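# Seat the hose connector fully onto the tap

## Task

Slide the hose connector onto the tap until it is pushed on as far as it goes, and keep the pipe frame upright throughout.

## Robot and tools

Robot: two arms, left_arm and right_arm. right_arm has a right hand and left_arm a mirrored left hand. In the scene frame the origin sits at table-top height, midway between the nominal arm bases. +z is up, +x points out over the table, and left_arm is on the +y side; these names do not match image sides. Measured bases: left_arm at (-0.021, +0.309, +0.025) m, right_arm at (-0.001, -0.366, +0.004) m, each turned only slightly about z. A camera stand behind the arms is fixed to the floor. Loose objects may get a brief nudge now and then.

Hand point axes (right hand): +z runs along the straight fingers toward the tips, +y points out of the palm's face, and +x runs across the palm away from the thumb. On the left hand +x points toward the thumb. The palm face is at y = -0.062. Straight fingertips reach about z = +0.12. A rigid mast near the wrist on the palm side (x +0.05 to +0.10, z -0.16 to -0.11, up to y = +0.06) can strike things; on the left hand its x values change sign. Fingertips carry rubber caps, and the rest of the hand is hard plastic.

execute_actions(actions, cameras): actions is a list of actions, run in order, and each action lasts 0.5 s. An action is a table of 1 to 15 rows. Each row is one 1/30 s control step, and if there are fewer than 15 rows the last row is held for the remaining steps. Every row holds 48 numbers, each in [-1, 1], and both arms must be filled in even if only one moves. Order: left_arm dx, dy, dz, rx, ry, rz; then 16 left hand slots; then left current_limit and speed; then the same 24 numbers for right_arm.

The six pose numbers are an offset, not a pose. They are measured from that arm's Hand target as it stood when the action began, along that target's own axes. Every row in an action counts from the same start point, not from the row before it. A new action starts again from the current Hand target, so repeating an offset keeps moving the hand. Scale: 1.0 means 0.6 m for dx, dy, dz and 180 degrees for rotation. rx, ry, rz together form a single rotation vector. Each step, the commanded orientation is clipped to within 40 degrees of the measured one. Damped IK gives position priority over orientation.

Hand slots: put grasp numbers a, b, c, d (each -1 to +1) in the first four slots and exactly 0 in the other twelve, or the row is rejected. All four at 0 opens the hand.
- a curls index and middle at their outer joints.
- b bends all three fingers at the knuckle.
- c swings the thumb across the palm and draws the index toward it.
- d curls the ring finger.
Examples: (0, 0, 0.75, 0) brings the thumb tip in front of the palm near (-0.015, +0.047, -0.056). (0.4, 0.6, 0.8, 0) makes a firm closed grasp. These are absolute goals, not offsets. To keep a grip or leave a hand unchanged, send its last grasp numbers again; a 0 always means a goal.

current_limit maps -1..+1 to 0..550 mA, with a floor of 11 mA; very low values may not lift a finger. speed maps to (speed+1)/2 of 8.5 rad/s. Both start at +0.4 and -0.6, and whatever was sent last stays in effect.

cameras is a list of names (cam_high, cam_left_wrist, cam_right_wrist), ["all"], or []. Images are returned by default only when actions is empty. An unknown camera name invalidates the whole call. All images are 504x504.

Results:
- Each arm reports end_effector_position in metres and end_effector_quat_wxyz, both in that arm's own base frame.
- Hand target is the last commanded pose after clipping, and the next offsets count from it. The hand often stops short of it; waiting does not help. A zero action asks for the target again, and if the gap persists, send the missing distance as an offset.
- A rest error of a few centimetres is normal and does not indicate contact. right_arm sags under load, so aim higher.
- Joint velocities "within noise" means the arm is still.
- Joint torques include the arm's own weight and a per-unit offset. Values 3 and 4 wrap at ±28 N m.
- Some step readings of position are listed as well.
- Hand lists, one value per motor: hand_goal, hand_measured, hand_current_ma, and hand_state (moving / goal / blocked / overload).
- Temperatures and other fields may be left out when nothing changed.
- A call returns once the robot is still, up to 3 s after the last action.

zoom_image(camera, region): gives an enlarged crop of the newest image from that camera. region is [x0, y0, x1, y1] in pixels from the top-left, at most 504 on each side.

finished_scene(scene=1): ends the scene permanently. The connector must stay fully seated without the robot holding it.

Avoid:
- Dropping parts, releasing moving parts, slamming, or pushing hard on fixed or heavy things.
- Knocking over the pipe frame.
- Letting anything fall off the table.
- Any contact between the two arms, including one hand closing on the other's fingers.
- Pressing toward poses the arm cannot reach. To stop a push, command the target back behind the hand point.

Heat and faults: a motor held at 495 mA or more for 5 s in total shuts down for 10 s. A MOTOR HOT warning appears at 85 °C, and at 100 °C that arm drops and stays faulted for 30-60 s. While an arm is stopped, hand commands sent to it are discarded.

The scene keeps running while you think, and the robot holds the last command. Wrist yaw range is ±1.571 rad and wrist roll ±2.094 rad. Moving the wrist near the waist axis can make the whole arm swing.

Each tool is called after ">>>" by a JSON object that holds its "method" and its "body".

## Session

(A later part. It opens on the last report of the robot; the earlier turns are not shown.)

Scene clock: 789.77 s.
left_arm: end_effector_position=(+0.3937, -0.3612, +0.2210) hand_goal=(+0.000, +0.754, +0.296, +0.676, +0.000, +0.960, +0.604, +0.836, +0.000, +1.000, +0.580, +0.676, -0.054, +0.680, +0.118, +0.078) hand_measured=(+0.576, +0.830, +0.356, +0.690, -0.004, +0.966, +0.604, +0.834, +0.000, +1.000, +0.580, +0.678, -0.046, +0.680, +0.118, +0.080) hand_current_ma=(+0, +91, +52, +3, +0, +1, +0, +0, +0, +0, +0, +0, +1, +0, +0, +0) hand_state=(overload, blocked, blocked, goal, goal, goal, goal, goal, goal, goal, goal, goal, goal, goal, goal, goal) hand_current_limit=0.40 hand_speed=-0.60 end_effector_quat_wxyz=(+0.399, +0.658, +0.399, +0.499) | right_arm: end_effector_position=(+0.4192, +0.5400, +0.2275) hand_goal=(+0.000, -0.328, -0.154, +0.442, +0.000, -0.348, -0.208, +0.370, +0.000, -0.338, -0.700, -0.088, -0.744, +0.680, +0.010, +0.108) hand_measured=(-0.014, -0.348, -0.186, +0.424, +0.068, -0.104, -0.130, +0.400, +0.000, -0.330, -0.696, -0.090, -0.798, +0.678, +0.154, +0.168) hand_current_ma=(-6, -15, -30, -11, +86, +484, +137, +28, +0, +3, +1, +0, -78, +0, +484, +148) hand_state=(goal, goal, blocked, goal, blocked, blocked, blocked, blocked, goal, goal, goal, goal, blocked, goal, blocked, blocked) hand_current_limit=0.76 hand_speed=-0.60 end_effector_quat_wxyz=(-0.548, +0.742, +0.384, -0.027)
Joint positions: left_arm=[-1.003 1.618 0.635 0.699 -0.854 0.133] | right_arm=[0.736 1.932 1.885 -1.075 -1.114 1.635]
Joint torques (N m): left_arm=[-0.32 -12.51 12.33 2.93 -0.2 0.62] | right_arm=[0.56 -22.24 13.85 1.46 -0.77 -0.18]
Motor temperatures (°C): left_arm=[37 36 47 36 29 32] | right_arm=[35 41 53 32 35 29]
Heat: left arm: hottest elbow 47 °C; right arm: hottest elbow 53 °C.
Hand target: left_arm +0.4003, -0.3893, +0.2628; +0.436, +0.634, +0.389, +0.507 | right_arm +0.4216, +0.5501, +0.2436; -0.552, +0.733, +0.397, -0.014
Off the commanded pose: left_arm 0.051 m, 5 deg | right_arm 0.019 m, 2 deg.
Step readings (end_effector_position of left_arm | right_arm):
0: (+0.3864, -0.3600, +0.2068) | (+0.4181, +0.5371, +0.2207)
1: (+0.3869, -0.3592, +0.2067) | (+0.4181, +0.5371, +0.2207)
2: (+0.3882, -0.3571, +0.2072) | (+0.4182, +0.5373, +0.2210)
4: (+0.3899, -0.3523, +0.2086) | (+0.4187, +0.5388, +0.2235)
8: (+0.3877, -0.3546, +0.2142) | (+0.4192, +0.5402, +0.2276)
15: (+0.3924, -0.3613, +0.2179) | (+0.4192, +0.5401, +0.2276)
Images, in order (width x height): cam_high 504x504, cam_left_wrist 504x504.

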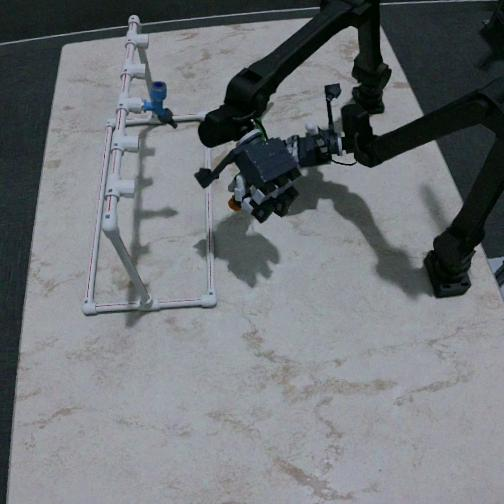

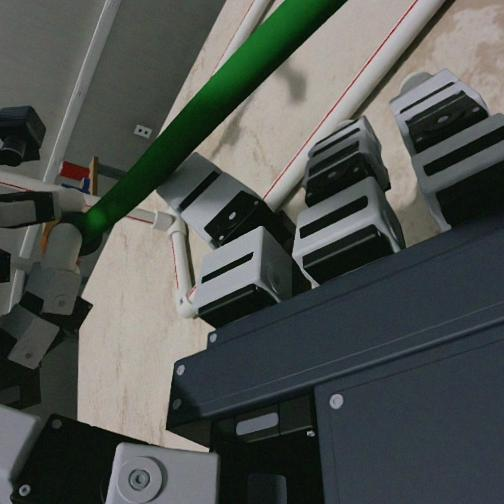

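>>> {"method": "execute_actions", "body": {"actions": [[[0,0,0,0,0,0,0,-0.1,0,0,0,0,0,0,0,0,0,0,0,0,0,0,0.4,-0.6,0,0,0,0,0,0,0.41,0.66,0.88,0.8,0,0,0,0,0,0,0,0,0,0,0,0,0.76,-0.6]]], "cameras": ["cam_left_wrist"]}}

Scene clock: 791.53 s.
left_arm: end_effector_position=(+0.3940, -0.3670, +0.2291) hand_goal=(+0.000, +0.886, +0.550, +0.680, +0.000, +0.926, +0.600, +0.700, +0.000, +0.900, +0.580, +0.680, +0.710, +0.680, +0.230, +0.150) hand_measured=(+0.574, +0.934, +0.578, +0.690, -0.004, +0.944, +0.604, +0.704, +0.000, +0.916, +0.580, +0.680, +0.716, +0.680, +0.226, +0.148) hand_current_ma=(+0, +39, +11, +1, +0, +5, +0, +0, +0, +4, +0, +0, +1, +0, +0, +0) hand_state=(overload, blocked, blocked, goal, goal, goal, goal, goal, goal, goal, goal, goal, goal, goal, goal, goal) hand_current_limit=0.40 hand_speed=-0.60 end_effector_quat_wxyz=(+0.406, +0.654, +0.395, +0.502) | right_arm: end_effector_position=(+0.4194, +0.5401, +0.2275) hand_goal=(+0.000, -0.328, -0.154, +0.442, +0.000, -0.348, -0.208, +0.370, +0.000, -0.338, -0.700, -0.088, -0.744, +0.680, +0.010, +0.108) hand_measured=(-0.002, -0.334, -0.162, +0.436, +0.068, -0.104, -0.136, +0.398, +0.000, -0.330, -0.696, -0.090, -0.800, +0.678, +0.154, +0.168) hand_current_ma=(+0, -2, -3, -2, +86, +484, +117, +23, +0, +3, +1, +0, -79, -1, +484, +148) hand_state=(goal, goal, goal, goal, blocked, blocked, blocked, blocked, goal, goal, goal, goal, blocked, goal, blocked, blocked) hand_current_limit=0.76 hand_speed=-0.60 end_effector_quat_wxyz=(-0.548, +0.742, +0.385, -0.026)
Joint positions: left_arm=[-1.007 1.618 0.648 0.712 -0.854 0.152] | right_arm=[0.736 1.932 1.885 -1.075 -1.114 1.632]
Joint torques (N m): left_arm=[0.15 -12.34 11.67 2.66 -0.17 0.5] | right_arm=[0.79 -21.3 13.85 1.43 -0.78 -0.16]
Heat: left arm: hottest elbow 47 °C; right arm: hottest elbow 52 °C.
Hand target: left_arm +0.4003, -0.3894, +0.2629; +0.436, +0.634, +0.389, +0.507 | right_arm +0.4216, +0.5501, +0.2436; -0.552, +0.733, +0.397, -0.014
Off the commanded pose: left_arm 0.041 m, 4 deg | right_arm 0.019 m, 2 deg.
Step readings (end_effector_position of left_arm | right_arm):
0: (+0.3937, -0.3612, +0.2210) | (+0.4193, +0.5400, +0.2275)
1: (+0.3937, -0.3613, +0.2211) | (+0.4193, +0.5400, +0.2275)
2: (+0.3935, -0.3616, +0.2212) | (+0.4193, +0.5400, +0.2275)
4: (+0.3933, -0.3633, +0.2232) | (+0.4194, +0.5401, +0.2275)
8: (+0.3940, -0.3665, +0.2286) | (+0.4194, +0.5401, +0.2275)
15: (+0.3940, -0.3670, +0.2291) | (+0.4194, +0.5401, +0.2275)
Images, in order (width x height): cam_left_wrist 504x504.

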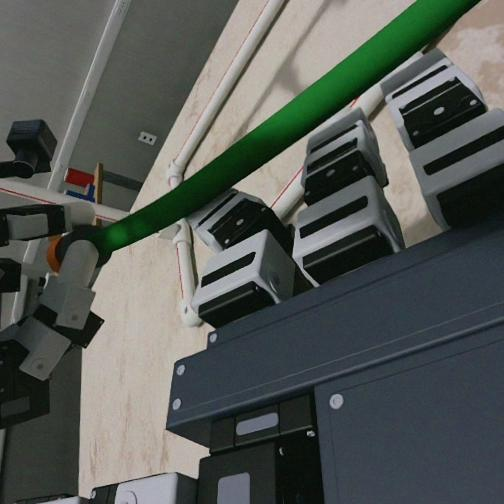

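>>> {"method": "execute_actions", "body": {"actions": [[[0,0.003,0.025,0,0,0,0,-0.1,0,0,0,0,0,0,0,0,0,0,0,0,0,0,0.4,-0.6,0,0,0,0,0,0,0.41,0.66,0.88,0.8,0,0,0,0,0,0,0,0,0,0,0,0,0.76,-0.6],[0,0.006,0.05,0,0,0,0,-0.1,0,0,0,0,0,0,0,0,0,0,0,0,0,0,0.4,-0.6,0,0,0,0,0,0,0.41,0.66,0.88,0.8,0,0,0,0,0,0,0,0,0,0,0,0,0.76,-0.6],[0,0.008,0.075,0,0,0,0,-0.1,0,0,0,0,0,0,0,0,0,0,0,0,0,0,0.4,-0.6,0,0,0,0,0,0,0.41,0.66,0.88,0.8,0,0,0,0,0,0,0,0,0,0,0,0,0.76,-0.6]]], "cameras": ["cam_left_wrist","cam_high"]}}

Scene clock: 793.80 s.
left_arm: end_effector_position=(+0.4311, -0.3791, +0.2264) hand_goal=(+0.000, +0.886, +0.550, +0.680, +0.000, +0.926, +0.600, +0.700, +0.000, +0.900, +0.580, +0.680, +0.710, +0.680, +0.230, +0.150) hand_measured=(+0.696, +0.940, +0.584, +0.690, -0.004, +0.944, +0.604, +0.704, +0.000, +0.916, +0.580, +0.680, +0.716, +0.680, +0.228, +0.148) hand_current_ma=(+0, +48, +16, +1, +0, +5, +0, +0, +0, +4, +0, +0, +1, +0, +0, +0) hand_state=(overload, blocked, blocked, goal, goal, goal, goal, goal, goal, goal, goal, goal, goal, goal, goal, goal) hand_current_limit=0.40 hand_speed=-0.60 end_effector_quat_wxyz=(+0.411, +0.655, +0.395, +0.496) | right_arm: end_effector_position=(+0.4205, +0.5405, +0.2274) hand_goal=(+0.000, -0.328, -0.154, +0.442, +0.000, -0.348, -0.208, +0.370, +0.000, -0.338, -0.700, -0.088, -0.744, +0.680, +0.010, +0.108) hand_measured=(-0.002, -0.328, -0.154, +0.440, +0.068, -0.104, -0.136, +0.398, +0.000, -0.330, -0.696, -0.090, -0.840, +0.672, +0.154, +0.168) hand_current_ma=(+0, +0, +0, +0, +86, +484, +117, +23, +0, +3, +1, +0, -206, -4, +484, +148) hand_state=(goal, goal, goal, goal, blocked, blocked, blocked, blocked, goal, goal, goal, goal, moving, goal, blocked, blocked) hand_current_limit=0.76 hand_speed=-0.60 end_effector_quat_wxyz=(-0.548, +0.741, +0.389, -0.023)
Joint positions: left_arm=[-0.946 1.685 0.73 0.712 -0.784 0.164] | right_arm=[0.736 1.932 1.885 -1.075 -1.111 1.622]
Joint torques (N m): left_arm=[1.14 -13.8 12.34 2.37 -0.08 0.59] | right_arm=[0.62 -21.25 13.93 1.5 -0.88 -0.05]
Heat: left arm: hottest elbow 47 °C; right arm: hottest elbow 52 °C.
Hand target: left_arm +0.4446, -0.3981, +0.2626; +0.436, +0.634, +0.389, +0.507 | right_arm +0.4216, +0.5502, +0.2436; -0.552, +0.733, +0.397, -0.014
Off the commanded pose: left_arm 0.043 m, 4 deg | right_arm 0.019 m, 2 deg.
Step readings (end_effector_position of left_arm | right_arm):
0: (+0.3940, -0.3670, +0.2291) | (+0.4194, +0.5401, +0.2275)
1: (+0.3940, -0.3672, +0.2290) | (+0.4194, +0.5401, +0.2275)
2: (+0.3941, -0.3681, +0.2288) | (+0.4194, +0.5401, +0.2275)
4: (+0.3989, -0.3706, +0.2289) | (+0.4197, +0.5400, +0.2274)
8: (+0.4188, -0.3758, +0.2276) | (+0.4202, +0.5402, +0.2274)
15: (+0.4306, -0.3787, +0.2254) | (+0.4205, +0.5405, +0.2274)
Images, in order (width x height): cam_high 504x504, cam_left_wrist 504x504.

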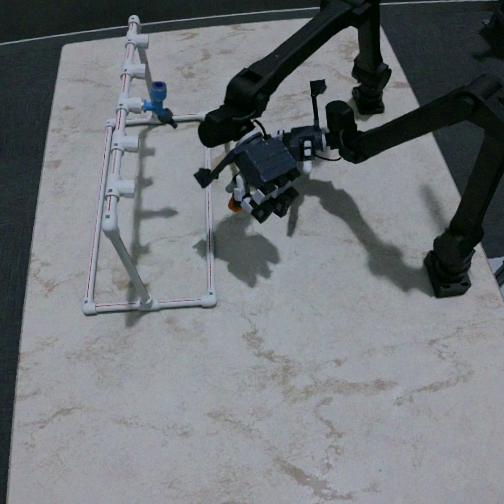

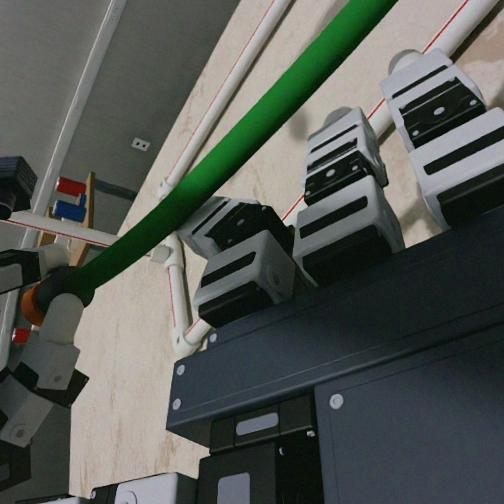

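>>> {"method": "execute_actions", "body": {"actions": [[[0,0,0,0,0,0,0,-0.15,-0.15,0,0,0,0,0,0,0,0,0,0,0,0,0,0.4,-0.6,0,0,0,0,0,0,0.41,0.66,0.88,0.8,0,0,0,0,0,0,0,0,0,0,0,0,0.76,-0.6]],[[0,0.003,0.02,0,0.02,0,0,-0.15,-0.15,0,0,0,0,0,0,0,0,0,0,0,0,0,0.4,-0.6,0,0,0,0,0,0,0.41,0.66,0.88,0.8,0,0,0,0,0,0,0,0,0,0,0,0,0.76,-0.6],[0,0.006,0.04,0,0.04,0,0,-0.15,-0.15,0,0,0,0,0,0,0,0,0,0,0,0,0,0.4,-0.6,0,0,0,0,0,0,0.41,0.66,0.88,0.8,0,0,0,0,0,0,0,0,0,0,0,0,0.76,-0.6],[0,0.008,0.06,0,0.06,0,0,-0.15,-0.15,0,0,0,0,0,0,0,0,0,0,0,0,0,0.4,-0.6,0,0,0,0,0,0,0.41,0.66,0.88,0.8,0,0,0,0,0,0,0,0,0,0,0,0,0.76,-0.6]]], "cameras": ["cam_left_wrist","cam_high"]}}

Scene clock: 796.60 s.
left_arm: end_effector_position=(+0.4664, -0.3895, +0.2261) hand_goal=(+0.000, +1.000, +0.618, +0.670, +0.000, +1.000, +0.610, +0.656, +0.000, +0.938, +0.580, +0.670, +0.966, +0.680, +0.268, +0.162) hand_measured=(+0.654, +1.000, +0.652, +0.686, -0.004, +1.000, +0.610, +0.660, +0.000, +0.944, +0.580, +0.672, +0.974, +0.680, +0.266, +0.160) hand_current_ma=(+0, +0, +17, +3, +0, +0, +0, +0, +0, +1, +0, +0, +1, +0, +0, +0) hand_state=(overload, goal, blocked, goal, goal, goal, goal, goal, goal, goal, goal, goal, goal, goal, goal, goal) hand_current_limit=0.40 hand_speed=-0.60 end_effector_quat_wxyz=(+0.372, +0.608, +0.430, +0.554) | right_arm: end_effector_position=(+0.4214, +0.5409, +0.2278) hand_goal=(+0.000, -0.328, -0.154, +0.442, +0.000, -0.348, -0.208, +0.370, +0.000, -0.338, -0.700, -0.088, -0.744, +0.680, +0.010, +0.108) hand_measured=(-0.002, -0.328, -0.154, +0.440, +0.068, -0.114, -0.136, +0.398, +0.000, -0.330, -0.696, -0.090, -0.860, +0.670, +0.154, +0.168) hand_current_ma=(+0, +0, +0, +0, +86, +484, +117, +23, +0, +3, +1, +0, -280, -7, +484, +148) hand_state=(goal, goal, goal, goal, blocked, blocked, blocked, blocked, goal, goal, goal, goal, blocked, goal, blocked, blocked) hand_current_limit=0.76 hand_speed=-0.60 end_effector_quat_wxyz=(-0.547, +0.739, +0.392, -0.020)
Joint positions: left_arm=[-0.934 1.82 0.878 0.753 -0.951 0.209] | right_arm=[0.736 1.932 1.886 -1.075 -1.11 1.614]
Joint torques (N m): left_arm=[1.26 -16.15 12.18 2.58 -0.19 0.59] | right_arm=[0.56 -21.07 13.74 1.42 -0.93 0.01]
Heat: left arm: hottest elbow 47 °C; right arm: hottest elbow 52 °C.
Hand target: left_arm +0.4802, -0.4054, +0.2636; +0.398, +0.583, +0.428, +0.564 | right_arm +0.4216, +0.5502, +0.2436; -0.552, +0.733, +0.397, -0.014
Off the commanded pose: left_arm 0.043 m, 4 deg | right_arm 0.018 m, 1 deg.
Step readings (end_effector_position of left_arm | right_arm):
0: (+0.4312, -0.3793, +0.2263) | (+0.4206, +0.5405, +0.2275)
1: (+0.4312, -0.3793, +0.2263) | (+0.4206, +0.5405, +0.2275)
2: (+0.4313, -0.3796, +0.2266) | (+0.4206, +0.5405, +0.2275)
4: (+0.4316, -0.3802, +0.2274) | (+0.4206, +0.5405, +0.2275)
8: (+0.4320, -0.3809, +0.2287) | (+0.4206, +0.5405, +0.2275)
15: (+0.4321, -0.3811, +0.2289) | (+0.4206, +0.5405, +0.2275)
16: (+0.4322, -0.3809, +0.2291) | (+0.4206, +0.5405, +0.2275)
17: (+0.4330, -0.3800, +0.2293) | (+0.4207, +0.5406, +0.2275)
19: (+0.4381, -0.3789, +0.2307) | (+0.4209, +0.5408, +0.2278)
23: (+0.4550, -0.3855, +0.2285) | (+0.4213, +0.5409, +0.2278)
30: (+0.4659, -0.3883, +0.2222) | (+0.4214, +0.5409, +0.2278)
Images, in order (width x height): cam_high 504x504, cam_left_wrist 504x504.

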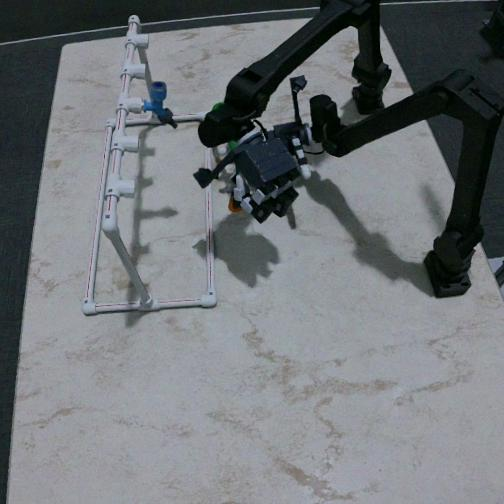

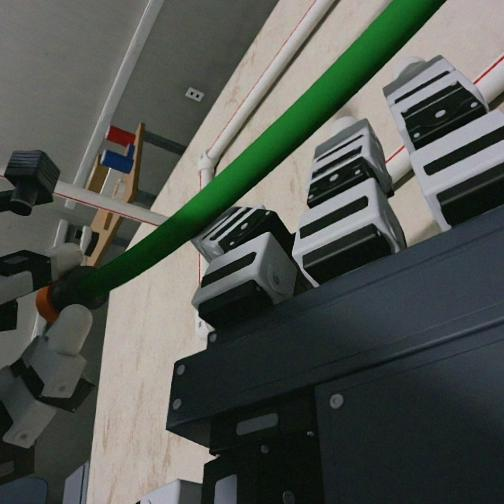

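>>> {"method": "execute_actions", "body": {"actions": [[[0,0,0,0,0,0,0.25,-0.1,0,0.25,0,0,0,0,0,0,0,0,0,0,0,0,0.4,-0.6,0,0,0,0,0,0,0.41,0.66,0.88,0.8,0,0,0,0,0,0,0,0,0,0,0,0,0.76,-0.6]],[[0,0,0,0,0,0,0.5,0,0,0.5,0,0,0,0,0,0,0,0,0,0,0,0,0.4,-0.6,0,0,0,0,0,0,0.41,0.66,0.88,0.8,0,0,0,0,0,0,0,0,0,0,0,0,0.76,-0.6]]], "cameras": ["cam_left_wrist"]}}

Scene clock: 798.90 s.
left_arm: end_effector_position=(+0.4710, -0.3956, +0.2345) hand_goal=(+0.000, +0.850, +0.080, +0.226, +0.000, +0.726, -0.220, -0.024, +0.000, +0.576, -0.220, +0.100, +0.760, +0.680, +0.230, +0.096) hand_measured=(+0.658, +0.874, +0.086, +0.228, -0.004, +0.744, -0.214, -0.022, +0.000, +0.594, -0.214, +0.102, +0.768, +0.680, +0.232, +0.098) hand_current_ma=(+0, +10, +1, +0, +0, +5, +0, +0, +0, +5, +0, +0, +1, +0, +0, +0) hand_state=(overload, blocked, goal, goal, goal, goal, goal, goal, goal, goal, goal, goal, goal, goal, goal, goal) hand_current_limit=0.40 hand_speed=-0.60 end_effector_quat_wxyz=(+0.372, +0.608, +0.421, +0.561) | right_arm: end_effector_position=(+0.4206, +0.5413, +0.2281) hand_goal=(+0.000, -0.328, -0.154, +0.442, +0.000, -0.348, -0.208, +0.370, +0.000, -0.338, -0.700, -0.088, -0.744, +0.680, +0.010, +0.108) hand_measured=(-0.002, -0.328, -0.154, +0.440, +0.028, -0.232, -0.176, +0.382, +0.000, -0.330, -0.696, -0.090, -0.770, +0.674, +0.074, +0.134) hand_current_ma=(+0, +0, +0, +0, +19, +298, +29, +6, +0, +3, +1, +0, -23, -3, +148, +35) hand_state=(goal, goal, goal, goal, blocked, blocked, blocked, goal, goal, goal, goal, goal, blocked, goal, blocked, blocked) hand_current_limit=0.76 hand_speed=-0.60 end_effector_quat_wxyz=(-0.548, +0.738, +0.392, -0.021)
Joint positions: left_arm=[-0.93 1.822 0.898 0.763 -0.945 0.249] | right_arm=[0.737 1.932 1.886 -1.075 -1.114 1.615]
Joint torques (N m): left_arm=[1.03 -16.03 11.15 2.41 -0.27 0.19] | right_arm=[0.62 -22.18 13.75 1.44 -0.78 0.01]
Heat: left arm: hottest elbow 47 °C; right arm: hottest elbow 51 °C.
Hand target: left_arm +0.4802, -0.4053, +0.2634; +0.398, +0.583, +0.428, +0.564 | right_arm +0.4217, +0.5501, +0.2436; -0.552, +0.733, +0.397, -0.014
Off the commanded pose: left_arm 0.032 m, 4 deg | right_arm 0.018 m, 1 deg.
Step readings (end_effector_position of left_arm | right_arm):
0: (+0.4664, -0.3895, +0.2261) | (+0.4214, +0.5409, +0.2278)
1: (+0.4664, -0.3895, +0.2261) | (+0.4214, +0.5409, +0.2278)
2: (+0.4664, -0.3895, +0.2258) | (+0.4214, +0.5409, +0.2278)
4: (+0.4664, -0.3893, +0.2256) | (+0.4216, +0.5407, +0.2278)
8: (+0.4679, -0.3870, +0.2257) | (+0.4222, +0.5402, +0.2277)
15: (+0.4680, -0.3868, +0.2263) | (+0.4227, +0.5399, +0.2277)
16: (+0.4680, -0.3869, +0.2264) | (+0.4227, +0.5399, +0.2277)
17: (+0.4680, -0.3869, +0.2264) | (+0.4227, +0.5399, +0.2277)
19: (+0.4683, -0.3884, +0.2265) | (+0.4223, +0.5401, +0.2280)
23: (+0.4704, -0.3932, +0.2324) | (+0.4207, +0.5413, +0.2281)
30: (+0.4710, -0.3952, +0.2345) | (+0.4206, +0.5413, +0.2281)
Images, in order (width x height): cam_left_wrist 504x504.

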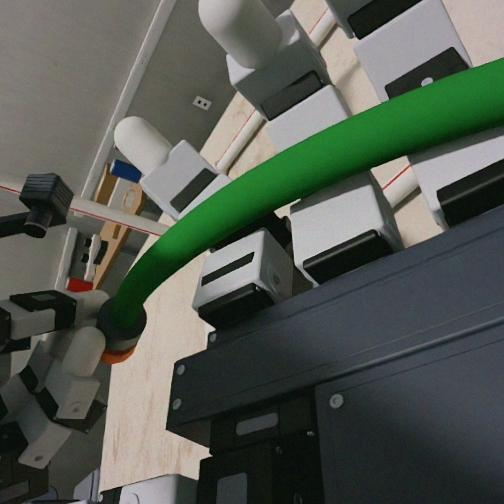

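>>> {"method": "execute_actions", "body": {"actions": [[[0,0,0,0,0,0,0.8,0.12,0.05,0.8,0,0,0,0,0,0,0,0,0,0,0,0,0.4,-0.6,0,0,0,0,0,0,0.41,0.66,0.88,0.8,0,0,0,0,0,0,0,0,0,0,0,0,0.76,-0.6]],[[0,0,0,0,0,0,0.85,0.3,0.1,0.9,0,0,0,0,0,0,0,0,0,0,0,0,0.5,-0.6,0,0,0,0,0,0,0.41,0.66,0.88,0.8,0,0,0,0,0,0,0,0,0,0,0,0,0.76,-0.6]]], "cameras": ["cam_left_wrist","cam_high"]}}

Scene clock: 800.73 s.
left_arm: end_effector_position=(+0.4711, -0.3955, +0.2345) hand_goal=(+0.000, +0.486, -0.240, -0.048, +0.000, +0.192, -0.840, -0.502, +0.000, +0.006, -0.860, -0.314, +0.626, +0.680, +0.206, +0.088) hand_measured=(+0.658, +0.516, -0.236, -0.046, -0.004, +0.220, -0.778, -0.476, +0.000, +0.022, -0.858, -0.312, +0.646, +0.680, +0.208, +0.086) hand_current_ma=(+0, +14, +0, +0, +0, +12, +56, +10, +0, +4, +0, +0, +6, +0, +0, +0) hand_state=(overload, blocked, goal, goal, goal, blocked, blocked, blocked, goal, goal, goal, goal, blocked, goal, goal, goal) hand_current_limit=0.50 hand_speed=-0.60 end_effector_quat_wxyz=(+0.371, +0.608, +0.421, +0.561) | right_arm: end_effector_position=(+0.4206, +0.5413, +0.2281) hand_goal=(+0.000, -0.328, -0.154, +0.442, +0.000, -0.348, -0.208, +0.370, +0.000, -0.338, -0.700, -0.088, -0.744, +0.680, +0.010, +0.108) hand_measured=(+0.000, -0.328, -0.154, +0.440, +0.026, -0.232, -0.176, +0.382, +0.000, -0.330, -0.696, -0.090, -0.770, +0.672, +0.074, +0.134) hand_current_ma=(+0, +0, +0, +0, +17, +298, +29, +6, +0, +3, +1, +0, -23, -4, +148, +35) hand_state=(goal, goal, goal, goal, blocked, blocked, blocked, goal, goal, goal, goal, goal, blocked, goal, blocked, blocked) hand_current_limit=0.76 hand_speed=-0.60 end_effector_quat_wxyz=(-0.548, +0.738, +0.392, -0.021)
Joint positions: left_arm=[-0.929 1.822 0.898 0.763 -0.945 0.25] | right_arm=[0.737 1.932 1.886 -1.075 -1.114 1.615]
Joint torques (N m): left_arm=[1.03 -16.03 11.15 2.41 -0.25 0.14] | right_arm=[0.85 -21.36 13.83 1.42 -0.77 0.02]
Heat: left arm: hottest elbow 47 °C; right arm: hottest elbow 51 °C.
Hand target: left_arm +0.4803, -0.4052, +0.2634; +0.398, +0.583, +0.428, +0.564 | right_arm +0.4217, +0.5501, +0.2436; -0.552, +0.733, +0.397, -0.014
Off the commanded pose: left_arm 0.032 m, 4 deg | right_arm 0.018 m, 1 deg.
Step readings (end_effector_position of left_arm | right_arm):
0: (+0.4710, -0.3956, +0.2345) | (+0.4206, +0.5413, +0.2281)
1: (+0.4710, -0.3956, +0.2345) | (+0.4206, +0.5413, +0.2281)
2: (+0.4710, -0.3956, +0.2345) | (+0.4206, +0.5413, +0.2281)
4: (+0.4710, -0.3956, +0.2345) | (+0.4206, +0.5413, +0.2281)
8: (+0.4710, -0.3956, +0.2345) | (+0.4206, +0.5413, +0.2281)
15: (+0.4710, -0.3956, +0.2345) | (+0.4206, +0.5413, +0.2281)
16: (+0.4710, -0.3956, +0.2345) | (+0.4206, +0.5413, +0.2281)
17: (+0.4710, -0.3956, +0.2345) | (+0.4206, +0.5413, +0.2281)
19: (+0.4711, -0.3955, +0.2345) | (+0.4206, +0.5413, +0.2281)
23: (+0.4711, -0.3955, +0.2345) | (+0.4206, +0.5413, +0.2281)
30: (+0.4711, -0.3955, +0.2345) | (+0.4206, +0.5413, +0.2281)
Images, in order (width x height): cam_high 504x504, cam_left_wrist 504x504.

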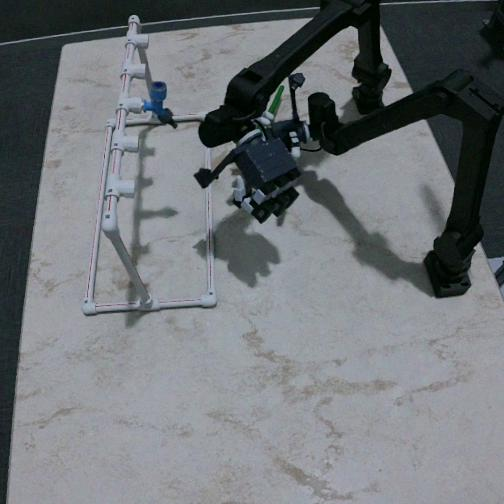

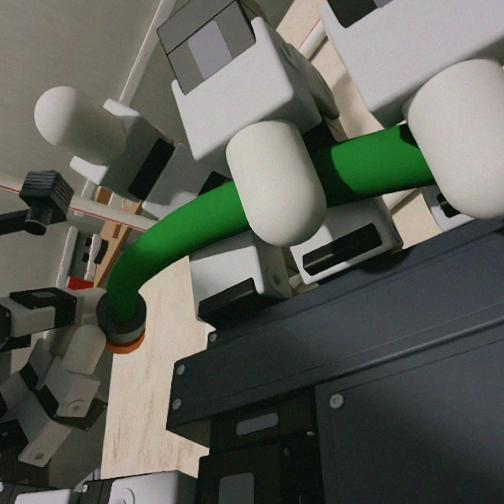

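>>> {"method": "execute_actions", "body": {"actions": [[[0,0,0,0,0,0,0.9,0.42,0.1,0.95,0,0,0,0,0,0,0,0,0,0,0,0,0.6,-0.6,0,0,0,0,0,0,0.41,0.66,0.88,0.8,0,0,0,0,0,0,0,0,0,0,0,0,0.76,-0.6]],[[0,0,0,0,0,0,0.9,0.5,0.1,0.95,0,0,0,0,0,0,0,0,0,0,0,0,0.6,-0.6,0,0,0,0,0,0,0.41,0.66,0.88,0.8,0,0,0,0,0,0,0,0,0,0,0,0,0.76,-0.6]]], "cameras": ["cam_left_wrist"]}}

Scene clock: 802.23 s.
left_arm: end_effector_position=(+0.4712, -0.3947, +0.2337) hand_goal=(+0.000, +0.226, -0.230, -0.054, +0.000, -0.160, -0.960, -0.574, +0.000, -0.312, -0.940, -0.334, +0.630, +0.680, +0.206, +0.120) hand_measured=(+0.658, +0.260, -0.234, -0.056, +0.008, -0.124, -0.796, -0.492, +0.000, -0.162, -0.864, -0.334, +0.646, +0.680, +0.208, +0.118) hand_current_ma=(+0, +19, +0, +0, +1, +20, +385, +97, +0, +365, +84, +0, +4, +0, +0, +0) hand_state=(overload, blocked, goal, goal, goal, blocked, blocked, blocked, goal, blocked, blocked, goal, goal, goal, goal, goal) hand_current_limit=0.60 hand_speed=-0.60 end_effector_quat_wxyz=(+0.374, +0.606, +0.424, +0.560) | right_arm: end_effector_position=(+0.4206, +0.5413, +0.2281) hand_goal=(+0.000, -0.328, -0.154, +0.442, +0.000, -0.348, -0.208, +0.370, +0.000, -0.338, -0.700, -0.088, -0.744, +0.680, +0.010, +0.108) hand_measured=(+0.000, -0.326, -0.154, +0.440, +0.024, -0.232, -0.176, +0.382, +0.000, -0.330, -0.696, -0.090, -0.770, +0.672, +0.074, +0.134) hand_current_ma=(+0, +0, +0, +0, +16, +298, +29, +6, +0, +3, +1, +0, -23, -4, +148, +35) hand_state=(goal, goal, goal, goal, blocked, blocked, blocked, goal, goal, goal, goal, goal, blocked, goal, blocked, blocked) hand_current_limit=0.76 hand_speed=-0.60 end_effector_quat_wxyz=(-0.548, +0.738, +0.392, -0.021)
Joint positions: left_arm=[-0.929 1.823 0.898 0.763 -0.945 0.24] | right_arm=[0.737 1.932 1.886 -1.075 -1.114 1.615]
Joint torques (N m): left_arm=[1.03 -16.26 11.11 2.41 -0.27 0.24] | right_arm=[0.62 -21.25 13.83 1.39 -0.77 0.01]
Heat: left arm: hottest elbow 47 °C; right arm: hottest elbow 51 °C.
Hand target: left_arm +0.4803, -0.4051, +0.2635; +0.398, +0.583, +0.428, +0.564 | right_arm +0.4217, +0.5501, +0.2436; -0.552, +0.733, +0.397, -0.014
Off the commanded pose: left_arm 0.033 m, 4 deg | right_arm 0.018 m, 1 deg.
Step readings (end_effector_position of left_arm | right_arm):
0: (+0.4711, -0.3955, +0.2345) | (+0.4206, +0.5413, +0.2281)
1: (+0.4711, -0.3955, +0.2345) | (+0.4206, +0.5413, +0.2281)
2: (+0.4711, -0.3954, +0.2345) | (+0.4206, +0.5413, +0.2281)
4: (+0.4711, -0.3953, +0.2345) | (+0.4206, +0.5413, +0.2281)
8: (+0.4712, -0.3951, +0.2343) | (+0.4206, +0.5413, +0.2281)
15: (+0.4712, -0.3949, +0.2339) | (+0.4206, +0.5413, +0.2281)
16: (+0.4712, -0.3949, +0.2339) | (+0.4206, +0.5413, +0.2281)
17: (+0.4712, -0.3949, +0.2339) | (+0.4206, +0.5413, +0.2281)
19: (+0.4712, -0.3948, +0.2337) | (+0.4206, +0.5413, +0.2281)
23: (+0.4712, -0.3947, +0.2337) | (+0.4206, +0.5413, +0.2281)
30: (+0.4712, -0.3947, +0.2337) | (+0.4206, +0.5413, +0.2281)
Images, in order (width x height): cam_left_wrist 504x504.

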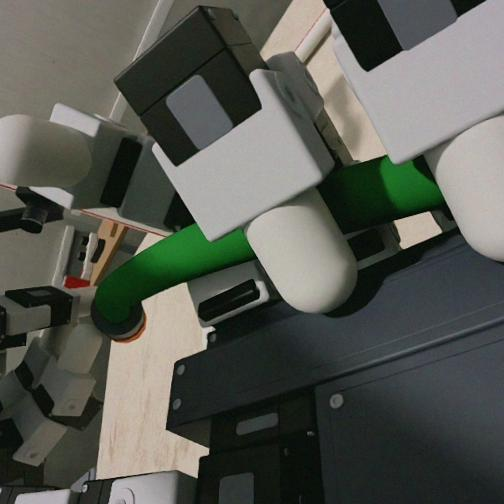

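>>> {"method": "execute_actions", "body": {"actions": [[[0,0,0,0,0,0,0.9,0.5,0.1,0.95,0,0,0,0,0,0,0,0,0,0,0,0,0.6,-0.6,0,0,0,0,0,0,0.38,0.55,0.75,0.8,0,0,0,0,0,0,0,0,0,0,0,0,0.6,-0.75]],[[0,0,0,0,0,0,0.9,0.5,0.1,0.95,0,0,0,0,0,0,0,0,0,0,0,0,0.6,-0.6,0,0,0,0,0,0,0.35,0.42,0.6,0.8,0,0,0,0,0,0,0,0,0,0,0,0,0.6,-0.75]]], "cameras": ["cam_left_wrist","cam_right_wrist"]}}

Scene clock: 804.20 s.
left_arm: end_effector_position=(+0.4702, -0.3966, +0.2332) hand_goal=(+0.000, +0.226, -0.230, -0.054, +0.000, -0.160, -0.960, -0.574, +0.000, -0.312, -0.940, -0.334, +0.630, +0.680, +0.206, +0.120) hand_measured=(+0.658, +0.242, -0.234, -0.056, +0.010, -0.144, -0.808, -0.496, +0.000, -0.162, -0.864, -0.334, +0.646, +0.680, +0.208, +0.118) hand_current_ma=(+0, +5, +0, +0, +1, +4, +329, +86, +0, +365, +84, +0, +4, +0, +0, +0) hand_state=(overload, goal, goal, goal, goal, goal, blocked, blocked, goal, blocked, blocked, goal, goal, goal, goal, goal) hand_current_limit=0.60 hand_speed=-0.60 end_effector_quat_wxyz=(+0.372, +0.608, +0.421, +0.561) | right_arm: end_effector_position=(+0.4183, +0.5434, +0.2287) hand_goal=(+0.000, +0.088, -0.018, +0.452, +0.000, +0.088, -0.064, +0.372, +0.000, -0.054, -0.700, -0.130, -0.274, +0.680, +0.080, +0.112) hand_measured=(+0.000, +0.084, -0.020, +0.450, +0.006, +0.082, -0.066, +0.376, +0.000, -0.056, -0.696, -0.128, -0.292, +0.674, +0.082, +0.112) hand_current_ma=(+0, -1, +0, +0, +1, -2, +0, +1, +0, +0, +1, +1, -12, -2, +0, +0) hand_state=(goal, goal, goal, goal, goal, goal, goal, goal, goal, goal, goal, goal, goal, goal, goal, goal) hand_current_limit=0.60 hand_speed=-0.75 end_effector_quat_wxyz=(-0.549, +0.737, +0.394, -0.022)
Joint positions: left_arm=[-0.932 1.824 0.898 0.763 -0.945 0.247] | right_arm=[0.741 1.932 1.887 -1.075 -1.116 1.613]
Joint torques (N m): left_arm=[1.2 -16.26 11.1 2.44 -0.24 0.14] | right_arm=[0.21 -21.3 13.78 1.42 -0.76 0.06]
Heat: left arm: hottest elbow 47 °C; right arm: hottest elbow 51 °C.
Hand target: left_arm +0.4803, -0.4052, +0.2634; +0.398, +0.583, +0.428, +0.564 | right_arm +0.4218, +0.5501, +0.2437; -0.552, +0.733, +0.397, -0.014
Off the commanded pose: left_arm 0.033 m, 4 deg | right_arm 0.017 m, 1 deg.
Step readings (end_effector_position of left_arm | right_arm):
0: (+0.4712, -0.3947, +0.2337) | (+0.4206, +0.5413, +0.2281)
1: (+0.4712, -0.3947, +0.2337) | (+0.4206, +0.5413, +0.2281)
2: (+0.4712, -0.3948, +0.2337) | (+0.4206, +0.5413, +0.2281)
4: (+0.4711, -0.3953, +0.2334) | (+0.4205, +0.5413, +0.2282)
8: (+0.4705, -0.3964, +0.2334) | (+0.4204, +0.5414, +0.2283)
15: (+0.4705, -0.3963, +0.2334) | (+0.4176, +0.5435, +0.2284)
16: (+0.4705, -0.3963, +0.2334) | (+0.4176, +0.5435, +0.2284)
17: (+0.4705, -0.3963, +0.2334) | (+0.4176, +0.5435, +0.2284)
19: (+0.4702, -0.3968, +0.2331) | (+0.4178, +0.5437, +0.2286)
23: (+0.4702, -0.3968, +0.2331) | (+0.4179, +0.5437, +0.2287)
30: (+0.4702, -0.3963, +0.2332) | (+0.4179, +0.5437, +0.2287)
Images, in order (width x height): cam_left_wrist 504x504, cam_right_wrist 504x504.

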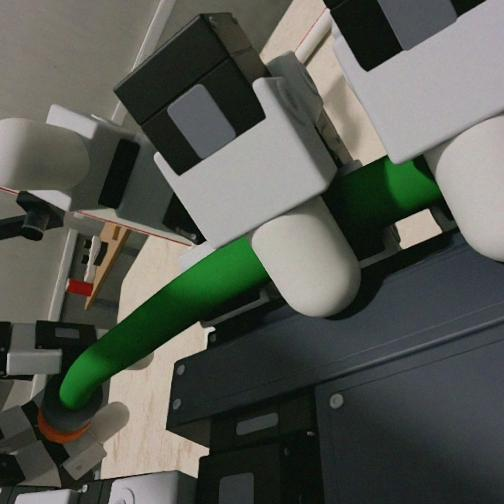

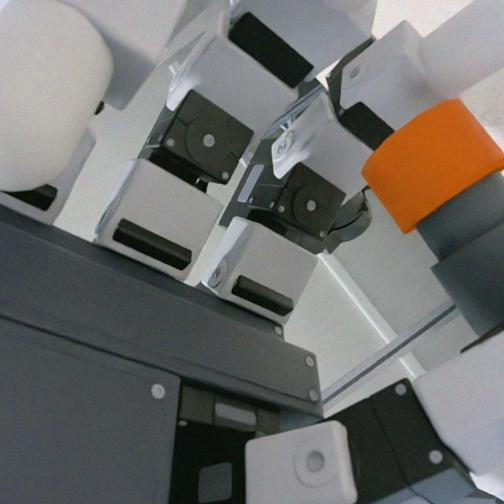

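>>> {"method": "execute_actions", "body": {"actions": [[[0,0,0,0,0,0,0.9,0.5,0.1,0.95,0,0,0,0,0,0,0,0,0,0,0,0,0.6,-0.6,0,0,0,0,0,0,0.25,0.25,0.6,0.5,0,0,0,0,0,0,0,0,0,0,0,0,0.5,-0.7]],[[0,0,0,0,0,0,0.9,0.5,0.1,0.95,0,0,0,0,0,0,0,0,0,0,0,0,0.6,-0.6,0,0,0,0,0,0,0.1,0.05,0.6,0.2,0,0,0,0,0,0,0,0,0,0,0,0,0.5,-0.7]]], "cameras": ["cam_left_wrist","cam_right_wrist"]}}

Scene clock: 806.47 s.
left_arm: end_effector_position=(+0.4702, -0.3967, +0.2332) hand_goal=(+0.000, +0.226, -0.230, -0.054, +0.000, -0.160, -0.960, -0.574, +0.000, -0.312, -0.940, -0.334, +0.630, +0.680, +0.206, +0.120) hand_measured=(+0.658, +0.242, -0.234, -0.056, +0.010, -0.144, -0.808, -0.496, +0.000, -0.162, -0.864, -0.334, +0.646, +0.680, +0.208, +0.118) hand_current_ma=(+0, +5, +0, +0, +1, +4, +329, +86, +0, +365, +84, +0, +4, +0, +0, +0) hand_state=(overload, goal, goal, goal, goal, goal, blocked, blocked, goal, blocked, blocked, goal, goal, goal, goal, goal) hand_current_limit=0.60 hand_speed=-0.60 end_effector_quat_wxyz=(+0.372, +0.609, +0.421, +0.561) | right_arm: end_effector_position=(+0.4184, +0.5433, +0.2286) hand_goal=(+0.000, +0.502, +0.156, +0.616, +0.000, +0.678, +0.410, +0.736, +0.000, +0.746, +0.260, +0.480, -0.300, +0.680, +0.080, +0.076) hand_measured=(+0.000, +0.488, +0.152, +0.614, +0.006, +0.658, +0.404, +0.732, +0.000, +0.728, +0.254, +0.478, -0.302, +0.678, +0.082, +0.080) hand_current_ma=(+0, -8, -1, +0, +1, -14, -2, -1, +0, -12, -1, +0, +0, +0, +0, +2) hand_state=(goal, goal, goal, goal, goal, goal, goal, goal, goal, goal, goal, goal, goal, goal, goal, goal) hand_current_limit=0.50 hand_speed=-0.70 end_effector_quat_wxyz=(-0.549, +0.737, +0.394, -0.022)
Joint positions: left_arm=[-0.932 1.824 0.898 0.763 -0.945 0.248] | right_arm=[0.741 1.932 1.887 -1.075 -1.115 1.613]
Joint torques (N m): left_arm=[1.2 -16.26 11.1 2.41 -0.24 0.14] | right_arm=[0.26 -21.13 13.76 1.36 -0.94 0.12]
Heat: left arm: hottest elbow 47 °C; right arm: hottest elbow 50 °C.
Hand target: left_arm +0.4803, -0.4053, +0.2634; +0.398, +0.583, +0.428, +0.564 | right_arm +0.4218, +0.5501, +0.2437; -0.552, +0.733, +0.397, -0.014
Off the commanded pose: left_arm 0.033 m, 4 deg | right_arm 0.017 m, 1 deg.
Step readings (end_effector_position of left_arm | right_arm):
0: (+0.4702, -0.3967, +0.2332) | (+0.4183, +0.5434, +0.2287)
1: (+0.4702, -0.3967, +0.2332) | (+0.4183, +0.5434, +0.2287)
2: (+0.4702, -0.3967, +0.2332) | (+0.4183, +0.5434, +0.2287)
4: (+0.4702, -0.3967, +0.2332) | (+0.4183, +0.5434, +0.2287)
8: (+0.4702, -0.3967, +0.2332) | (+0.4183, +0.5434, +0.2287)
15: (+0.4702, -0.3967, +0.2332) | (+0.4183, +0.5434, +0.2287)
16: (+0.4702, -0.3967, +0.2332) | (+0.4184, +0.5433, +0.2287)
17: (+0.4702, -0.3967, +0.2332) | (+0.4184, +0.5433, +0.2286)
19: (+0.4702, -0.3967, +0.2332) | (+0.4184, +0.5433, +0.2286)
23: (+0.4702, -0.3967, +0.2332) | (+0.4184, +0.5433, +0.2286)
30: (+0.4702, -0.3967, +0.2332) | (+0.4184, +0.5433, +0.2286)
Images, in order (width x height): cam_left_wrist 504x504, cam_right_wrist 504x504.

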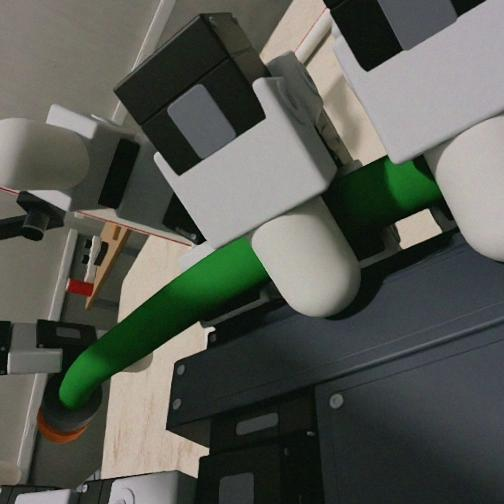

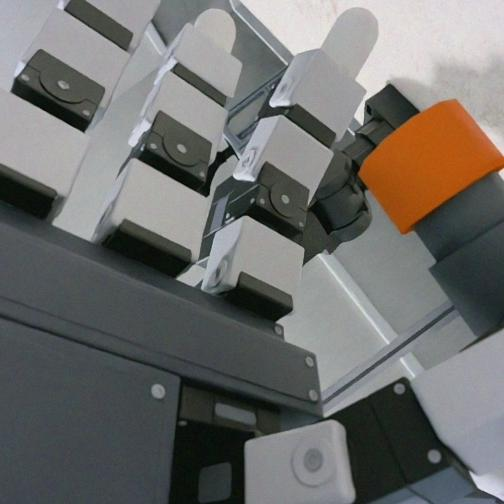

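>>> {"method": "execute_actions", "body": {"actions": [[[0,0,0,0,0,0,0.9,0.5,0.1,0.95,0,0,0,0,0,0,0,0,0,0,0,0,0.6,-0.6,0,-0.05,0,0,0,0,0.05,0,0.6,0.1,0,0,0,0,0,0,0,0,0,0,0,0,0.5,-0.7],[0,0,0,0,0,0,0.9,0.5,0.1,0.95,0,0,0,0,0,0,0,0,0,0,0,0,0.6,-0.6,0,-0.1,0,0,0,0,0,0,0.6,0,0,0,0,0,0,0,0,0,0,0,0,0,0.5,-0.7]],[[0,0,0,0,0,0,0.9,0.5,0.1,0.95,0,0,0,0,0,0,0,0,0,0,0,0,0.6,-0.6,0,-0.05,0,0,0,0,0,0,0.6,0,0,0,0,0,0,0,0,0,0,0,0,0,0.5,-0.7],[0,0,0,0,0,0,0.9,0.5,0.1,0.95,0,0,0,0,0,0,0,0,0,0,0,0,0.6,-0.6,0,-0.11,0,0,0,0,0,0,0.6,0,0,0,0,0,0,0,0,0,0,0,0,0,0.5,-0.7]]], "cameras": ["all"]}}

Scene clock: 808.50 s.
left_arm: end_effector_position=(+0.4704, -0.3968, +0.2332) hand_goal=(+0.000, +0.226, -0.230, -0.054, +0.000, -0.160, -0.960, -0.574, +0.000, -0.312, -0.940, -0.334, +0.630, +0.680, +0.206, +0.120) hand_measured=(+0.658, +0.242, -0.234, -0.056, +0.008, -0.144, -0.808, -0.496, +0.000, -0.162, -0.864, -0.334, +0.646, +0.680, +0.208, +0.118) hand_current_ma=(+0, +4, +0, +0, +1, +4, +324, +86, +0, +365, +84, +0, +4, +0, +0, +0) hand_state=(overload, goal, goal, goal, goal, goal, blocked, blocked, goal, blocked, blocked, goal, goal, goal, goal, goal) hand_current_limit=0.60 hand_speed=-0.60 end_effector_quat_wxyz=(+0.371, +0.609, +0.420, +0.562) | right_arm: end_effector_position=(+0.3447, +0.5577, +0.3232) hand_goal=(+0.000, +0.540, +0.250, +0.700, +0.000, +0.750, +0.580, +0.880, +0.000, +0.900, +0.580, +0.700, -0.310, +0.680, +0.080, +0.080) hand_measured=(+0.000, +0.526, +0.246, +0.698, +0.006, +0.732, +0.574, +0.876, +0.000, +0.882, +0.574, +0.696, -0.312, +0.678, +0.082, +0.082) hand_current_ma=(+0, -7, -1, +0, +1, -14, -2, -1, +0, -13, -2, -1, +0, +0, +0, +0) hand_state=(goal, goal, goal, goal, goal, goal, goal, goal, goal, goal, goal, goal, goal, goal, goal, goal) hand_current_limit=0.50 hand_speed=-0.70 end_effector_quat_wxyz=(-0.548, +0.736, +0.397, -0.027)
Joint positions: left_arm=[-0.932 1.824 0.898 0.763 -0.945 0.252] | right_arm=[0.842 1.797 1.924 -1.101 -1.068 1.785]
Joint torques (N m): left_arm=[1.14 -16.26 11.1 2.41 -0.24 0.11] | right_arm=[-0.44 -19.78 14.78 1.2 -0.75 0.15]
Heat: left arm: hottest elbow 47 °C; right arm: hottest elbow 50 °C.
Hand target: left_arm +0.4802, -0.4053, +0.2633; +0.398, +0.583, +0.428, +0.564 | right_arm +0.3502, +0.5596, +0.3470; -0.552, +0.733, +0.397, -0.014
Off the commanded pose: left_arm 0.033 m, 4 deg | right_arm 0.025 m, 2 deg.
Step readings (end_effector_position of left_arm | right_arm):
0: (+0.4702, -0.3967, +0.2332) | (+0.4184, +0.5433, +0.2286)
1: (+0.4702, -0.3967, +0.2332) | (+0.4184, +0.5432, +0.2286)
2: (+0.4702, -0.3967, +0.2332) | (+0.4183, +0.5431, +0.2283)
4: (+0.4702, -0.3967, +0.2332) | (+0.4169, +0.5428, +0.2289)
8: (+0.4702, -0.3968, +0.2332) | (+0.4064, +0.5457, +0.2402)
15: (+0.4704, -0.3964, +0.2333) | (+0.3899, +0.5488, +0.2661)
16: (+0.4704, -0.3964, +0.2333) | (+0.3894, +0.5485, +0.2677)
17: (+0.4704, -0.3964, +0.2333) | (+0.3880, +0.5487, +0.2685)
19: (+0.4704, -0.3964, +0.2333) | (+0.3845, +0.5475, +0.2703)
23: (+0.4704, -0.3966, +0.2332) | (+0.3689, +0.5487, +0.2834)
30: (+0.4704, -0.3968, +0.2332) | (+0.3459, +0.5576, +0.3185)

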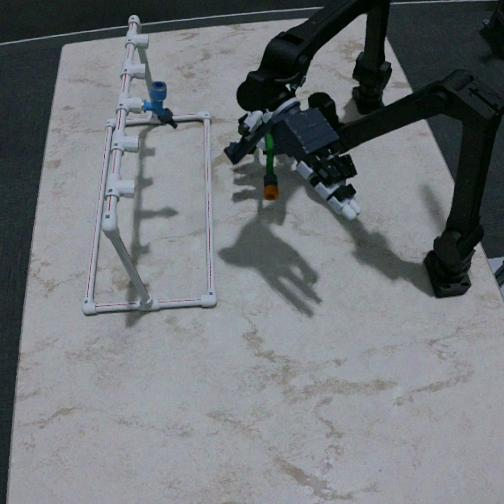

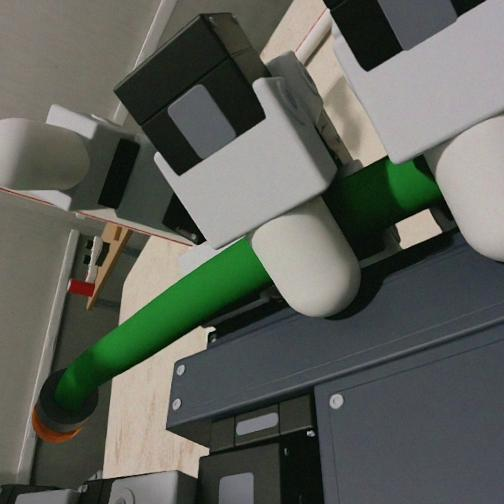

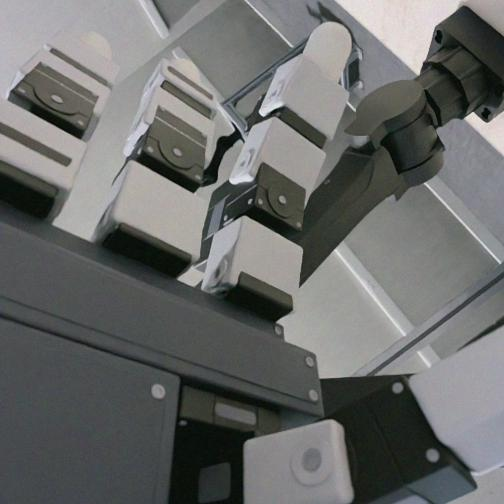

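>>> {"method": "execute_actions", "body": {"actions": [[[0,0,0,0,0,0,0.9,0.5,0.1,0.95,0,0,0,0,0,0,0,0,0,0,0,0,0.6,-0.6,0.0235,-0.0584,-0.037,0,0,-0.06,0,0,0.6,0,0,0,0,0,0,0,0,0,0,0,0,0,0.4,-0.6],[0,0,0,0,0,0,0.9,0.5,0.1,0.95,0,0,0,0,0,0,0,0,0,0,0,0,0.6,-0.6,0.047,-0.1169,-0.0741,0,0,-0.12,0,0,0.6,0,0,0,0,0,0,0,0,0,0,0,0,0,0.4,-0.6],[0,0,0,0,0,0,0.9,0.5,0.1,0.95,0,0,0,0,0,0,0,0,0,0,0,0,0.6,-0.6,0.0706,-0.1753,-0.1111,0,0,-0.18,0,0,0.6,0,0,0,0,0,0,0,0,0,0,0,0,0,0.4,-0.6]],[[0,0,0,0,0,0,0.9,0.5,0.1,0.95,0,0,0,0,0,0,0,0,0,0,0,0,0.6,-0.6,-0.0291,-0.0278,-0.0686,0,0,-0.067,0,0,0.6,0,0,0,0,0,0,0,0,0,0,0,0,0,0.4,-0.6],[0,0,0,0,0,0,0.9,0.5,0.1,0.95,0,0,0,0,0,0,0,0,0,0,0,0,0.6,-0.6,-0.0583,-0.0555,-0.1371,0,0,-0.133,0,0,0.6,0,0,0,0,0,0,0,0,0,0,0,0,0,0.4,-0.6],[0,0,0,0,0,0,0.9,0.5,0.1,0.95,0,0,0,0,0,0,0,0,0,0,0,0,0.6,-0.6,-0.0874,-0.0833,-0.2057,0,0,-0.2,0,0,0.6,0,0,0,0,0,0,0,0,0,0,0,0,0,0.4,-0.6]]], "cameras": ["cam_high","cam_left_wrist"]}}

Scene clock: 815.50 s.
left_arm: end_effector_position=(+0.4704, -0.3968, +0.2332) hand_goal=(+0.000, +0.226, -0.230, -0.054, +0.000, -0.160, -0.960, -0.574, +0.000, -0.312, -0.940, -0.334, +0.630, +0.680, +0.206, +0.120) hand_measured=(+0.658, +0.242, -0.234, -0.056, +0.008, -0.144, -0.808, -0.496, +0.000, -0.162, -0.864, -0.334, +0.646, +0.680, +0.208, +0.118) hand_current_ma=(+0, +4, +0, +0, +1, +4, +324, +86, +0, +365, +84, +0, +4, +0, +0, +0) hand_state=(overload, goal, goal, goal, goal, goal, blocked, blocked, goal, blocked, blocked, goal, goal, goal, goal, goal) hand_current_limit=0.60 hand_speed=-0.60 end_effector_quat_wxyz=(+0.371, +0.609, +0.420, +0.562) | right_arm: end_effector_position=(+0.3411, +0.3987, +0.5137) hand_goal=(+0.000, +0.540, +0.250, +0.700, +0.000, +0.750, +0.580, +0.880, +0.000, +0.900, +0.580, +0.700, -0.310, +0.680, +0.080, +0.080) hand_measured=(+0.002, +0.538, +0.248, +0.698, +0.006, +0.748, +0.578, +0.878, +0.002, +0.898, +0.578, +0.698, -0.304, +0.678, +0.080, +0.082) hand_current_ma=(+0, +0, +0, +0, +1, +0, +0, +0, +0, -1, +0, +0, +1, +0, +0, +0) hand_state=(goal, goal, goal, goal, goal, goal, goal, goal, goal, goal, goal, goal, goal, goal, goal, goal) hand_current_limit=0.40 hand_speed=-0.60 end_effector_quat_wxyz=(-0.462, +0.408, +0.710, +0.341)
Joint positions: left_arm=[-0.932 1.824 0.898 0.763 -0.945 0.252] | right_arm=[0.593 1.342 1.708 -1.479 -1.181 0.374]
Joint torques (N m): left_arm=[1.14 -16.32 11.11 2.41 -0.24 0.11] | right_arm=[-0.5 -9.52 10.74 1.11 -1.11 -0.27]
Heat: left arm: hottest elbow 47 °C; right arm: hottest elbow 51 °C.
Hand target: left_arm +0.4802, -0.4053, +0.2633; +0.398, +0.583, +0.428, +0.564 | right_arm +0.3501, +0.3996, +0.5073; -0.464, +0.383, +0.741, +0.299
Off the commanded pose: left_arm 0.033 m, 4 deg | right_arm 0.011 m, 7 deg.
Step readings (end_effector_position of left_arm | right_arm):
0: (+0.4704, -0.3968, +0.2332) | (+0.3447, +0.5577, +0.3232)
1: (+0.4704, -0.3968, +0.2332) | (+0.3446, +0.5576, +0.3232)
2: (+0.4704, -0.3968, +0.2332) | (+0.3446, +0.5571, +0.3235)
4: (+0.4704, -0.3968, +0.2332) | (+0.3467, +0.5557, +0.3283)
8: (+0.4704, -0.3968, +0.2332) | (+0.3440, +0.5467, +0.3732)
15: (+0.4704, -0.3968, +0.2332) | (+0.3307, +0.5287, +0.4782)
16: (+0.4704, -0.3968, +0.2332) | (+0.3308, +0.5281, +0.4853)
17: (+0.4704, -0.3968, +0.2332) | (+0.3300, +0.5270, +0.4900)
19: (+0.4704, -0.3968, +0.2332) | (+0.3300, +0.5148, +0.4848)
23: (+0.4704, -0.3968, +0.2332) | (+0.3400, +0.4505, +0.4630)
30: (+0.4704, -0.3968, +0.2332) | (+0.3474, +0.3936, +0.5073)
Images, in order (width x height): cam_high 504x504, cam_left_wrist 504x504.

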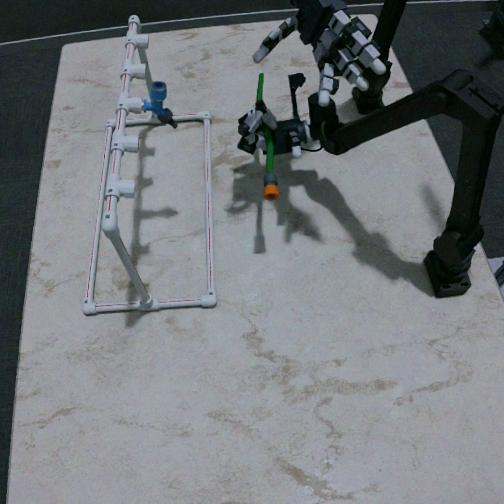

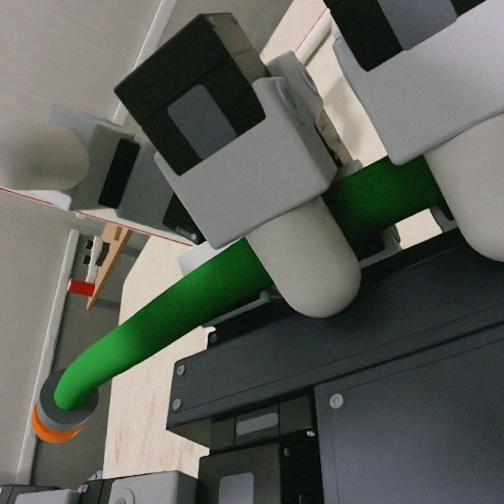

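>>> {"method": "zoom_image", "body": {"camera": "cam_high", "region": [200, 50, 340, 270]}}

Scaled by 2.291 from the camera's 504x504 image, which has a finer 720x720 frame.

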